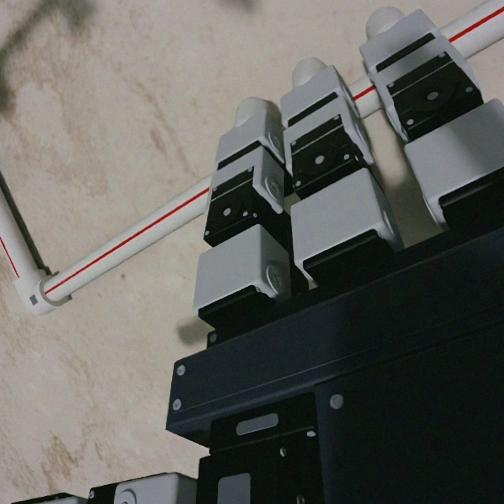

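{"op": "execute_actions", "data": {
  "actions": [
    [[-0.0026,-0.0294,-0.0176,0,0,0,0,0.75,0.58,0.7,0,0.754,0.576,0.696,0,0.754,0.576,0.696,0.7,0.678,0.23,0.168,0.4,-0.2,0,0,0,0,0,0,-0.25,0.753,-0.62,0.568,0.25,0.753,-0.62,0.568,-0.2,-0.205,-0.737,-0.174,-0.571,0.678,0.1,0.168,0.45,-0.8]],
    [[-0.0026,-0.0235,-0.0235,0,0,0,0,0.75,0.58,0.7,0,0.754,0.576,0.696,0,0.754,0.576,0.696,0.7,0.678,0.23,0.168,0.4,-0.2,0,0,0,0,0,0,-0.25,0.753,-0.62,0.568,0.25,0.753,-0.62,0.568,-0.2,-0.205,-0.737,-0.174,-0.571,0.678,0.1,0.168,0.45,-0.8]],
    [[-0.0026,-0.0235,-0.0235,0,0,0,0,0.75,0.58,0.7,0,0.754,0.576,0.696,0,0.754,0.576,0.696,0.7,0.678,0.23,0.168,0.4,-0.2,0,0,0,0,0,0,-0.25,0.753,-0.62,0.568,0.25,0.753,-0.62,0.568,-0.2,-0.205,-0.737,-0.174,-0.571,0.678,0.1,0.168,0.45,-0.8]]
  ],
  "cameras": ["cam_high","cam_left_wrist"]
}}

Scene clock: 456.33 s.
left_arm: end_effector_position=(+0.6291, -0.3036, +0.1545) hand_goal=(+0.000, +0.750, +0.580, +0.700, +0.000, +0.754, +0.576, +0.696, +0.000, +0.754, +0.576, +0.696, +0.700, +0.678, +0.230, +0.168) hand_measured=(-0.066, +0.754, +0.578, +0.698, +0.002, +0.758, +0.574, +0.694, +0.000, +0.758, +0.574, +0.694, +0.706, +0.676, +0.228, +0.170) hand_current_ma=(+0, +0, +0, +0, +0, +0, +0, +0, +0, +0, +0, +0, +0, +0, +0, +0) hand_state=(overload, goal, goal, goal, goal, goal, goal, goal, goal, goal, goal, goal, goal, goal, goal, goal) hand_current_limit=0.40 hand_speed=-0.20 end_effector_quat_wxyz=(+0.267, +0.686, +0.626, +0.259) | right_arm: end_effector_position=(+0.3314, +0.1342, +0.2908) hand_goal=(-0.250, +0.754, -0.620, +0.568, +0.250, +0.754, -0.620, +0.568, -0.200, -0.204, -0.736, -0.174, -0.570, +0.678, +0.100, +0.168) hand_measured=(-0.098, +0.790, -0.590, +0.570, -0.010, +0.790, -0.598, +0.568, -0.202, -0.198, -0.736, -0.172, -0.570, +0.676, +0.094, +0.164) hand_current_ma=(+336, +40, +27, +0, -399, +40, +15, +0, +0, +2, +0, +0, +0, +0, -3, -1) hand_state=(blocked, blocked, blocked, goal, blocked, blocked, blocked, goal, goal, goal, goal, goal, goal, goal, goal, goal) hand_current_limit=0.45 hand_speed=-0.80 end_effector_quat_wxyz=(+0.434, +0.606, +0.526, +0.410)
Joint positions: left_arm=[-0.61 1.805 1.239 -0.322 -0.368 -0.386] | right_arm=[0.894 0.838 0.402 -0.067 0.931 0.456]
Joint torques (N m): left_arm=[0.44 -19.9 7.53 1.87 -0.61 -0.04] | right_arm=[0.85 -4.25 10.55 1.83 0.75 0.07]
Heat: left arm: hottest elbow 43 °C; right arm: hottest elbow 45 °C.
Hand target: left_arm +0.6261, -0.3039, +0.1664; +0.280, +0.678, +0.628, +0.260 | right_arm +0.3285, +0.1349, +0.2937; +0.432, +0.605, +0.526, +0.413
Off the commanded pose: left_arm 0.012 m, 2 deg | right_arm 0.004 m, 0 deg.
Step readings (end_effector_position of left_arm | right_arm):
0: (+0.6702, -0.2999, +0.1506) | (+0.3314, +0.1342, +0.2908)
1: (+0.6702, -0.2999, +0.1507) | (+0.3314, +0.1342, +0.2908)
2: (+0.6705, -0.3001, +0.1512) | (+0.3314, +0.1342, +0.2908)
4: (+0.6714, -0.3002, +0.1529) | (+0.3314, +0.1342, +0.2908)
8: (+0.6719, -0.3006, +0.1547) | (+0.3314, +0.1342, +0.2908)
15: (+0.6690, -0.2999, +0.1499) | (+0.3314, +0.1342, +0.2908)
16: (+0.6689, -0.2998, +0.1500) | (+0.3314, +0.1342, +0.2908)
17: (+0.6680, -0.2994, +0.1499) | (+0.3314, +0.1342, +0.2908)
19: (+0.6631, -0.2976, +0.1488) | (+0.3314, +0.1342, +0.2908)
23: (+0.6557, -0.2977, +0.1524) | (+0.3314, +0.1342, +0.2908)
30: (+0.6506, -0.3016, +0.1559) | (+0.3314, +0.1342, +0.2908)
31: (+0.6503, -0.3016, +0.1559) | (+0.3314, +0.1342, +0.2908)
32: (+0.6493, -0.3015, +0.1556) | (+0.3314, +0.1342, +0.2908)
34: (+0.6449, -0.2995, +0.1555) | (+0.3314, +0.1342, +0.2908)
38: (+0.6347, -0.3000, +0.1570) | (+0.3314, +0.1342, +0.2908)
45: (+0.6292, -0.3038, +0.1546) | (+0.3314, +0.1342, +0.2908)
Images, in order (width x height): cam_high 504x504, cam_left_wrist 504x504.

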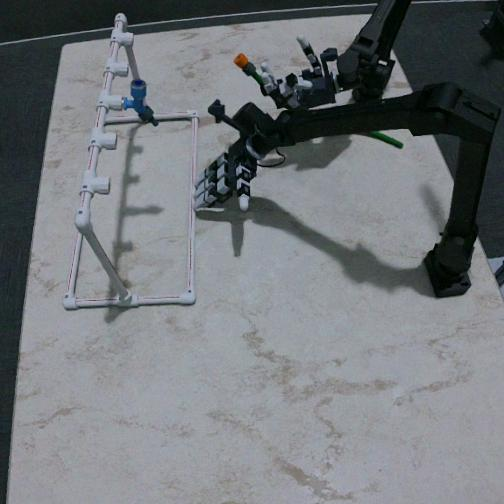

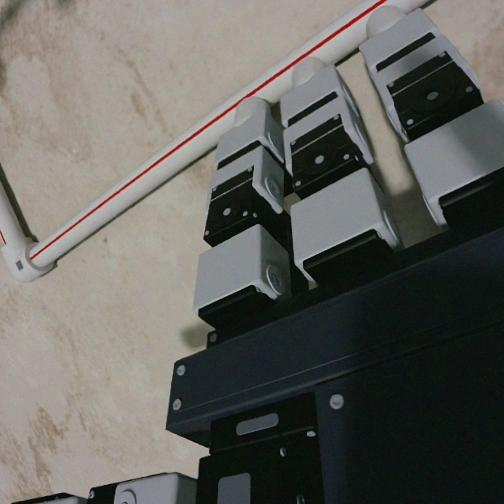

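{"op": "execute_actions", "data": {
  "actions": [
    [[0.0077,0.0706,0.0704,0,0,0,0,0.75,0.58,0.7,0,0.754,0.576,0.696,0,0.754,0.576,0.696,0.7,0.678,0.23,0.168,0.4,-0.2,0,0,0,0,0,0,-0.25,0.753,-0.62,0.568,0.25,0.753,-0.62,0.568,-0.2,-0.205,-0.737,-0.174,-0.571,0.678,0.1,0.168,0.45,-0.8]],
    [[0.0007,-0.0353,0.0354,0,0,0,0,0.75,0.58,0.7,0,0.754,0.576,0.696,0,0.754,0.576,0.696,0.7,0.678,0.23,0.168,0.4,-0.2,0,0,0,0,0,0,-0.25,0.753,-0.62,0.568,0.25,0.753,-0.62,0.568,-0.2,-0.205,-0.737,-0.174,-0.571,0.678,0.1,0.168,0.45,-0.8]]
  ],
  "cameras": ["cam_high","cam_left_wrist"]
}}

Scene clock: 458.17 s.
left_arm: end_effector_position=(+0.6678, -0.3063, +0.1517) hand_goal=(+0.000, +0.750, +0.580, +0.700, +0.000, +0.754, +0.576, +0.696, +0.000, +0.754, +0.576, +0.696, +0.700, +0.678, +0.230, +0.168) hand_measured=(-0.064, +0.750, +0.578, +0.698, +0.004, +0.756, +0.576, +0.696, +0.004, +0.764, +0.582, +0.698, +0.706, +0.676, +0.228, +0.170) hand_current_ma=(+0, +0, +0, +0, +0, +0, +0, +0, +0, +2, +0, +0, +0, +0, +0, +0) hand_state=(overload, goal, goal, goal, goal, goal, goal, goal, goal, goal, goal, goal, goal, goal, goal, goal) hand_current_limit=0.40 hand_speed=-0.20 end_effector_quat_wxyz=(+0.284, +0.680, +0.625, +0.257) | right_arm: end_effector_position=(+0.3314, +0.1342, +0.2908) hand_goal=(-0.250, +0.754, -0.620, +0.568, +0.250, +0.754, -0.620, +0.568, -0.200, -0.204, -0.736, -0.174, -0.570, +0.678, +0.100, +0.168) hand_measured=(-0.098, +0.790, -0.590, +0.570, -0.010, +0.790, -0.598, +0.568, -0.202, -0.198, -0.736, -0.172, -0.570, +0.676, +0.094, +0.164) hand_current_ma=(+336, +40, +27, +0, -399, +40, +15, +0, +0, +2, +0, +0, +0, +0, -3, -1) hand_state=(blocked, blocked, blocked, goal, blocked, blocked, blocked, goal, goal, goal, goal, goal, goal, goal, goal, goal) hand_current_limit=0.45 hand_speed=-0.80 end_effector_quat_wxyz=(+0.434, +0.606, +0.526, +0.410)
Joint positions: left_arm=[-0.573 1.88 1.327 -0.291 -0.333 -0.362] | right_arm=[0.894 0.838 0.402 -0.067 0.931 0.456]
Joint torques (N m): left_arm=[2.2 -14.74 11.32 1.98 -0.4 0.22] | right_arm=[0.79 -4.37 10.52 1.83 0.75 0.07]
Heat: left arm: hottest elbow 43 °C; right arm: hottest elbow 45 °C.
Hand target: left_arm +0.6860, -0.3037, +0.1364; +0.280, +0.678, +0.628, +0.260 | right_arm +0.3285, +0.1349, +0.2937; +0.432, +0.605, +0.526, +0.413
Off the commanded pose: left_arm 0.024 m, 1 deg | right_arm 0.004 m, 0 deg.
Step readings (end_effector_position of left_arm | right_arm):
0: (+0.6291, -0.3036, +0.1545) | (+0.3314, +0.1342, +0.2908)
1: (+0.6291, -0.3036, +0.1544) | (+0.3314, +0.1342, +0.2908)
2: (+0.6293, -0.3038, +0.1537) | (+0.3314, +0.1342, +0.2908)
4: (+0.6329, -0.3041, +0.1519) | (+0.3314, +0.1342, +0.2908)
8: (+0.6493, -0.3041, +0.1556) | (+0.3314, +0.1342, +0.2908)
15: (+0.6627, -0.3037, +0.1560) | (+0.3314, +0.1342, +0.2908)
16: (+0.6628, -0.3038, +0.1556) | (+0.3314, +0.1342, +0.2908)
17: (+0.6628, -0.3038, +0.1551) | (+0.3314, +0.1342, +0.2908)
19: (+0.6637, -0.3044, +0.1550) | (+0.3314, +0.1342, +0.2908)
23: (+0.6666, -0.3058, +0.1526) | (+0.3314, +0.1342, +0.2908)
30: (+0.6678, -0.3063, +0.1517) | (+0.3314, +0.1342, +0.2908)
Images, in order (width x height): cam_high 504x504, cam_left_wrist 504x504.

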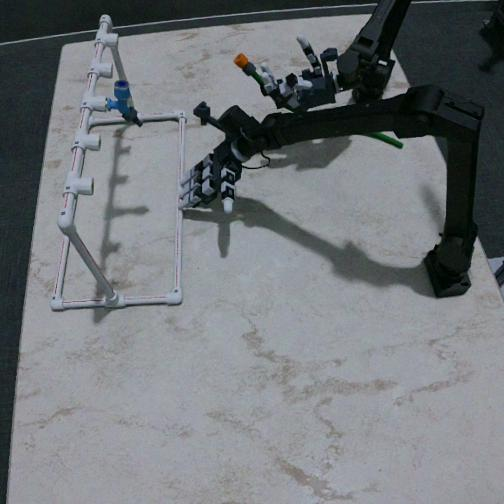

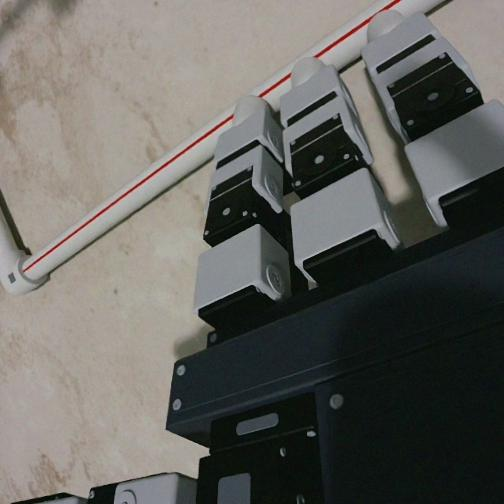

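{"op": "execute_actions", "data": {
  "actions": [
    [[0,0.0823,-0.0825,0,0,0,0,0.75,0.58,0.7,0,0.754,0.576,0.696,0,0.754,0.576,0.696,0.7,0.678,0.23,0.168,0.4,-0.2,0,0,0,0,0,0,-0.25,0.753,-0.62,0.568,0.25,0.753,-0.62,0.568,-0.2,-0.205,-0.737,-0.174,-0.571,0.678,0.1,0.168,0.45,-0.8]],
    [[0.0077,0.0706,0.0704,0,0,0,0,0.75,0.58,0.7,0,0.754,0.576,0.696,0,0.754,0.576,0.696,0.7,0.678,0.23,0.168,0.4,-0.2,0,0,0,0,0,0,-0.25,0.753,-0.62,0.568,0.25,0.753,-0.62,0.568,-0.2,-0.205,-0.737,-0.174,-0.571,0.678,0.1,0.168,0.45,-0.8]],
    [[0.0007,0,0,0,0,0,0,0.75,0.58,0.7,0,0.754,0.576,0.696,0,0.754,0.576,0.696,0.7,0.678,0.23,0.168,0.4,-0.2,0,0,0,0,0,0,-0.25,0.753,-0.62,0.568,0.25,0.753,-0.62,0.568,-0.2,-0.205,-0.737,-0.174,-0.571,0.678,0.1,0.168,0.45,-0.8]]
  ],
  "cameras": ["cam_high","cam_left_wrist"]
}}

Scene clock: 460.47 s.
left_arm: end_effector_position=(+0.7304, -0.2911, +0.1760) hand_goal=(+0.000, +0.750, +0.580, +0.700, +0.000, +0.754, +0.576, +0.696, +0.000, +0.754, +0.576, +0.696, +0.700, +0.678, +0.230, +0.168) hand_measured=(-0.066, +0.756, +0.580, +0.698, +0.002, +0.760, +0.576, +0.696, +0.000, +0.758, +0.576, +0.696, +0.706, +0.676, +0.228, +0.170) hand_current_ma=(+0, +1, +0, +0, +0, +0, +0, +0, +0, +0, +0, +0, +0, +0, +0, +0) hand_state=(overload, goal, goal, goal, goal, goal, goal, goal, goal, goal, goal, goal, goal, goal, goal, goal) hand_current_limit=0.40 hand_speed=-0.20 end_effector_quat_wxyz=(+0.258, +0.682, +0.636, +0.252) | right_arm: end_effector_position=(+0.3314, +0.1342, +0.2908) hand_goal=(-0.250, +0.754, -0.620, +0.568, +0.250, +0.754, -0.620, +0.568, -0.200, -0.204, -0.736, -0.174, -0.570, +0.678, +0.100, +0.168) hand_measured=(-0.098, +0.790, -0.590, +0.570, -0.010, +0.790, -0.598, +0.568, -0.202, -0.198, -0.736, -0.172, -0.570, +0.676, +0.094, +0.164) hand_current_ma=(+336, +40, +27, +0, -399, +40, +15, +0, +0, +2, +0, +0, +0, +0, -3, -1) hand_state=(blocked, blocked, blocked, goal, blocked, blocked, blocked, goal, goal, goal, goal, goal, goal, goal, goal, goal) hand_current_limit=0.45 hand_speed=-0.80 end_effector_quat_wxyz=(+0.434, +0.606, +0.526, +0.410)
Joint positions: left_arm=[-0.504 1.964 1.56 -0.482 -0.301 -0.325] | right_arm=[0.894 0.838 0.402 -0.067 0.931 0.456]
Joint torques (N m): left_arm=[0.56 -21.01 14.35 1.2 -0.38 0.23] | right_arm=[0.62 -4.25 10.51 1.84 0.75 0.07]
Heat: left arm: hottest elbow 43 °C; right arm: hottest elbow 45 °C.
Hand target: left_arm +0.7461, -0.3033, +0.2064; +0.280, +0.678, +0.628, +0.260 | right_arm +0.3285, +0.1349, +0.2937; +0.432, +0.605, +0.526, +0.413
Off the commanded pose: left_arm 0.036 m, 3 deg | right_arm 0.004 m, 0 deg.
Step readings (end_effector_position of left_arm | right_arm):
0: (+0.6678, -0.3063, +0.1517) | (+0.3314, +0.1342, +0.2908)
1: (+0.6678, -0.3063, +0.1517) | (+0.3314, +0.1342, +0.2908)
2: (+0.6679, -0.3064, +0.1521) | (+0.3314, +0.1342, +0.2908)
4: (+0.6683, -0.3061, +0.1524) | (+0.3314, +0.1342, +0.2908)
8: (+0.6673, -0.3000, +0.1506) | (+0.3314, +0.1342, +0.2908)
15: (+0.6680, -0.2959, +0.1573) | (+0.3314, +0.1342, +0.2908)
16: (+0.6686, -0.2960, +0.1587) | (+0.3314, +0.1342, +0.2908)
17: (+0.6712, -0.2958, +0.1609) | (+0.3314, +0.1342, +0.2908)
19: (+0.6805, -0.2995, +0.1672) | (+0.3314, +0.1342, +0.2908)
23: (+0.7110, -0.2989, +0.1879) | (+0.3314, +0.1342, +0.2908)
30: (+0.7304, -0.2905, +0.1915) | (+0.3314, +0.1342, +0.2908)
31: (+0.7305, -0.2907, +0.1890) | (+0.3314, +0.1342, +0.2908)
32: (+0.7307, -0.2910, +0.1864) | (+0.3314, +0.1342, +0.2908)
34: (+0.7305, -0.2911, +0.1816) | (+0.3314, +0.1342, +0.2908)
38: (+0.7305, -0.2911, +0.1764) | (+0.3314, +0.1342, +0.2908)
45: (+0.7304, -0.2911, +0.1760) | (+0.3314, +0.1342, +0.2908)
Images, in order (width x height): cam_high 504x504, cam_left_wrist 504x504.

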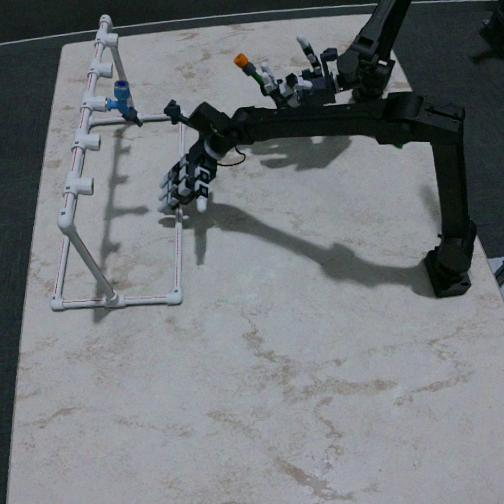

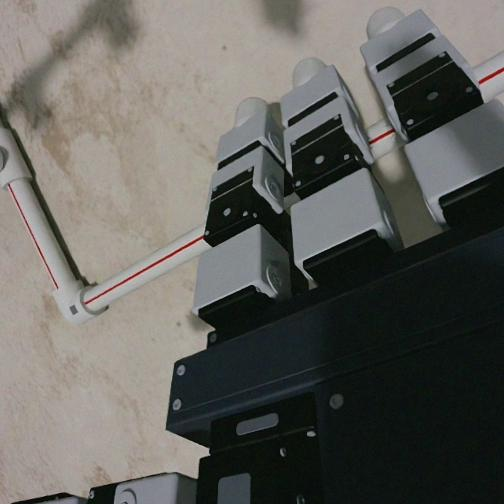

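{"op": "execute_actions", "data": {
  "actions": [
    [[0,-0.0353,0.0354,0,0,0,0,0.75,0.58,0.7,0,0.754,0.576,0.696,0,0.754,0.576,0.696,0.7,0.678,0.23,0.168,0.4,-0.2,0,0,0,0,0,0,-0.25,0.753,-0.62,0.568,0.25,0.753,-0.62,0.568,-0.2,-0.205,-0.737,-0.174,-0.571,0.678,0.1,0.168,0.45,-0.8]],
    [[0,-0.0353,0.0354,0,0,0,0,0.75,0.58,0.7,0,0.754,0.576,0.696,0,0.754,0.576,0.696,0.7,0.678,0.23,0.168,0.4,-0.2,0,0,0,0,0,0,-0.25,0.753,-0.62,0.568,0.25,0.753,-0.62,0.568,-0.2,-0.205,-0.737,-0.174,-0.571,0.678,0.1,0.168,0.45,-0.8]]
  ],
  "cameras": ["cam_high","cam_left_wrist"]
}}

Scene clock: 462.17 s.
left_arm: end_effector_position=(+0.7434, -0.2982, +0.1446) hand_goal=(+0.000, +0.750, +0.580, +0.700, +0.000, +0.754, +0.576, +0.696, +0.000, +0.754, +0.576, +0.696, +0.700, +0.678, +0.230, +0.168) hand_measured=(-0.066, +0.756, +0.580, +0.698, +0.002, +0.760, +0.576, +0.696, +0.000, +0.758, +0.576, +0.696, +0.706, +0.676, +0.228, +0.170) hand_current_ma=(+0, +1, +0, +0, +0, +0, +0, +0, +0, +0, +0, +0, +0, +0, +0, +0) hand_state=(overload, goal, goal, goal, goal, goal, goal, goal, goal, goal, goal, goal, goal, goal, goal, goal) hand_current_limit=0.40 hand_speed=-0.20 end_effector_quat_wxyz=(+0.273, +0.676, +0.634, +0.257) | right_arm: end_effector_position=(+0.3314, +0.1342, +0.2908) hand_goal=(-0.250, +0.754, -0.620, +0.568, +0.250, +0.754, -0.620, +0.568, -0.200, -0.204, -0.736, -0.174, -0.570, +0.678, +0.100, +0.168) hand_measured=(-0.098, +0.790, -0.590, +0.570, -0.010, +0.790, -0.598, +0.568, -0.202, -0.198, -0.736, -0.172, -0.570, +0.676, +0.094, +0.164) hand_current_ma=(+336, +40, +27, +0, -399, +40, +15, +0, +0, +2, +0, +0, +0, +0, -3, -1) hand_state=(blocked, blocked, blocked, goal, blocked, blocked, blocked, goal, goal, goal, goal, goal, goal, goal, goal, goal) hand_current_limit=0.45 hand_speed=-0.80 end_effector_quat_wxyz=(+0.434, +0.606, +0.526, +0.410)
Joint positions: left_arm=[-0.504 2.032 1.56 -0.38 -0.301 -0.325] | right_arm=[0.894 0.838 0.402 -0.067 0.931 0.456]
Joint torques (N m): left_arm=[0.62 -21.6 9.11 2.11 -0.37 0.23] | right_arm=[0.73 -4.37 10.52 1.81 0.74 0.06]
Heat: left arm: hottest elbow 43 °C; right arm: hottest elbow 45 °C.
Hand target: left_arm +0.7462, -0.3032, +0.1466; +0.280, +0.678, +0.628, +0.260 | right_arm +0.3285, +0.1349, +0.2937; +0.432, +0.605, +0.526, +0.413
Off the commanded pose: left_arm 0.006 m, 1 deg | right_arm 0.004 m, 0 deg.
Step readings (end_effector_position of left_arm | right_arm):
0: (+0.7304, -0.2911, +0.1760) | (+0.3314, +0.1342, +0.2908)
1: (+0.7304, -0.2911, +0.1760) | (+0.3314, +0.1342, +0.2908)
2: (+0.7305, -0.2911, +0.1758) | (+0.3314, +0.1342, +0.2908)
4: (+0.7317, -0.2918, +0.1754) | (+0.3314, +0.1342, +0.2908)
8: (+0.7345, -0.2934, +0.1698) | (+0.3314, +0.1342, +0.2908)
15: (+0.7356, -0.2940, +0.1584) | (+0.3314, +0.1342, +0.2908)
16: (+0.7358, -0.2940, +0.1586) | (+0.3314, +0.1342, +0.2908)
17: (+0.7365, -0.2944, +0.1591) | (+0.3314, +0.1342, +0.2908)
19: (+0.7391, -0.2959, +0.1607) | (+0.3314, +0.1342, +0.2908)
23: (+0.7422, -0.2976, +0.1563) | (+0.3314, +0.1342, +0.2908)
30: (+0.7432, -0.2981, +0.1445) | (+0.3314, +0.1342, +0.2908)
Images, in order (width x height): cam_high 504x504, cam_left_wrist 504x504.

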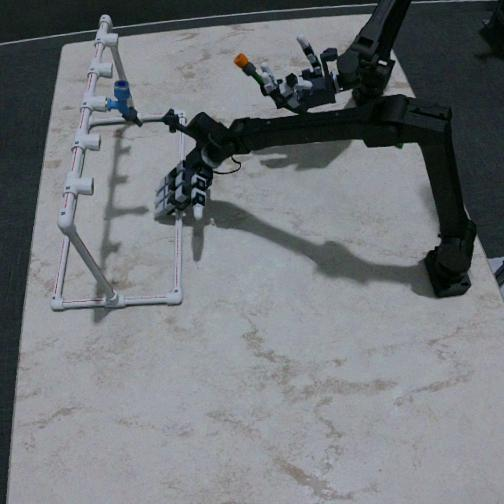

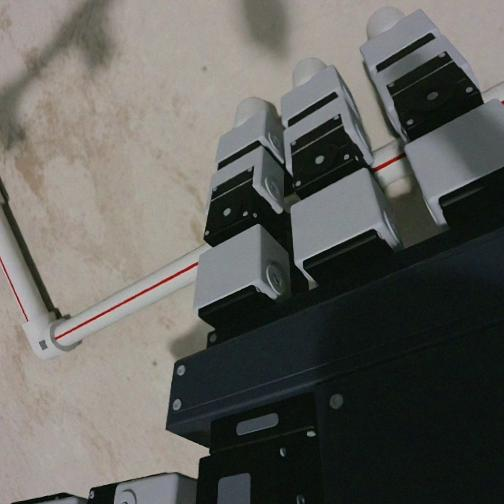

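{"op": "execute_actions", "data": {
  "actions": [
    [[0.0013,0.053,-0.0118,0,0,0,0,0.75,0.58,0.7,0,0.754,0.576,0.696,0,0.754,0.576,0.696,0.7,0.678,0.23,0.168,0.4,-0.2,0,0,0,0,0,0,-0.25,0.753,-0.62,0.568,0.25,0.753,-0.62,0.568,-0.2,-0.205,-0.737,-0.174,-0.571,0.678,0.1,0.168,0.45,-0.8]],
    [[0,0,0,0,0,0,0,1,0.58,0.7,0,1,0.576,0.696,0,1,0.576,0.696,0.7,0.678,0.23,0.168,0.4,-0.2,0,0,0,0,0,0,-0.25,0.753,-0.62,0.568,0.25,0.753,-0.62,0.568,-0.2,-0.205,-0.737,-0.174,-0.571,0.678,0.1,0.168,0.45,-0.8]]
  ],
  "cameras": ["cam_high","cam_left_wrist"]
}}

Scene clock: 464.10 s.
left_arm: end_effector_position=(+0.7489, -0.3003, +0.1552) hand_goal=(+0.000, +1.000, +0.580, +0.700, +0.000, +1.000, +0.576, +0.696, +0.000, +1.000, +0.576, +0.696, +0.700, +0.678, +0.230, +0.168) hand_measured=(-0.066, +1.000, +0.578, +0.698, +0.000, +0.994, +0.572, +0.694, +0.000, +0.986, +0.566, +0.692, +0.706, +0.676, +0.228, +0.170) hand_current_ma=(+0, +0, +0, +0, +0, -1, +0, +0, +0, -3, -1, +0, +1, +0, +0, +0) hand_state=(overload, goal, goal, goal, goal, goal, goal, goal, goal, goal, goal, goal, goal, goal, goal, goal) hand_current_limit=0.40 hand_speed=-0.20 end_effector_quat_wxyz=(+0.269, +0.681, +0.632, +0.254) | right_arm: end_effector_position=(+0.3314, +0.1342, +0.2908) hand_goal=(-0.250, +0.754, -0.620, +0.568, +0.250, +0.754, -0.620, +0.568, -0.200, -0.204, -0.736, -0.174, -0.570, +0.678, +0.100, +0.168) hand_measured=(-0.098, +0.790, -0.590, +0.570, -0.010, +0.790, -0.598, +0.568, -0.202, -0.198, -0.736, -0.172, -0.570, +0.676, +0.094, +0.164) hand_current_ma=(+336, +40, +27, +0, -399, +40, +15, +0, +0, +2, +0, +0, +0, +0, -3, -1) hand_state=(blocked, blocked, blocked, goal, blocked, blocked, blocked, goal, goal, goal, goal, goal, goal, goal, goal, goal) hand_current_limit=0.45 hand_speed=-0.80 end_effector_quat_wxyz=(+0.434, +0.606, +0.526, +0.410)
Joint positions: left_arm=[-0.5 2.032 1.598 -0.427 -0.293 -0.316] | right_arm=[0.894 0.838 0.402 -0.067 0.931 0.456]
Joint torques (N m): left_arm=[1.26 -21.42 13.26 1.02 -0.33 0.24] | right_arm=[0.79 -4.42 10.52 1.8 0.75 0.06]
Heat: left arm: hottest elbow 43 °C; right arm: hottest elbow 45 °C.
Hand target: left_arm +0.7636, -0.3038, +0.1739; +0.280, +0.678, +0.628, +0.260 | right_arm +0.3285, +0.1349, +0.2937; +0.432, +0.605, +0.526, +0.413
Off the commanded pose: left_arm 0.024 m, 2 deg | right_arm 0.004 m, 0 deg.
Step readings (end_effector_position of left_arm | right_arm):
0: (+0.7434, -0.2982, +0.1446) | (+0.3314, +0.1342, +0.2908)
1: (+0.7434, -0.2983, +0.1445) | (+0.3314, +0.1342, +0.2908)
2: (+0.7433, -0.2986, +0.1443) | (+0.3314, +0.1342, +0.2908)
4: (+0.7422, -0.2987, +0.1421) | (+0.3314, +0.1342, +0.2908)
8: (+0.7407, -0.2982, +0.1395) | (+0.3314, +0.1342, +0.2908)
15: (+0.7440, -0.2996, +0.1460) | (+0.3314, +0.1342, +0.2908)
16: (+0.7443, -0.2994, +0.1466) | (+0.3314, +0.1342, +0.2908)
17: (+0.7447, -0.2997, +0.1474) | (+0.3314, +0.1342, +0.2908)
19: (+0.7463, -0.3000, +0.1507) | (+0.3314, +0.1342, +0.2908)
23: (+0.7489, -0.3003, +0.1552) | (+0.3314, +0.1342, +0.2908)
30: (+0.7489, -0.3003, +0.1552) | (+0.3314, +0.1342, +0.2908)
Images, in order (width x height): cam_high 504x504, cam_left_wrist 504x504.

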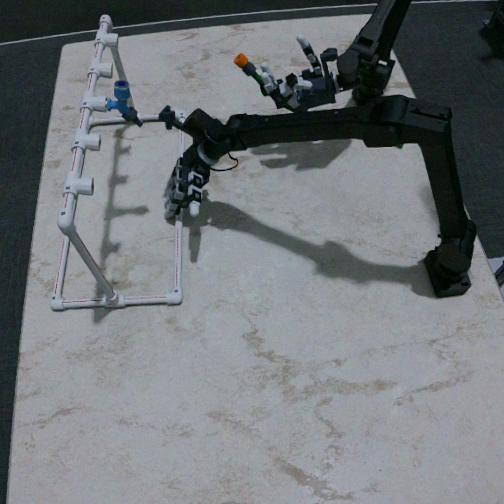

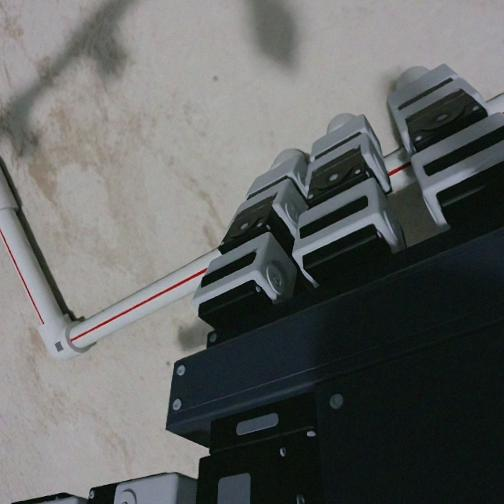

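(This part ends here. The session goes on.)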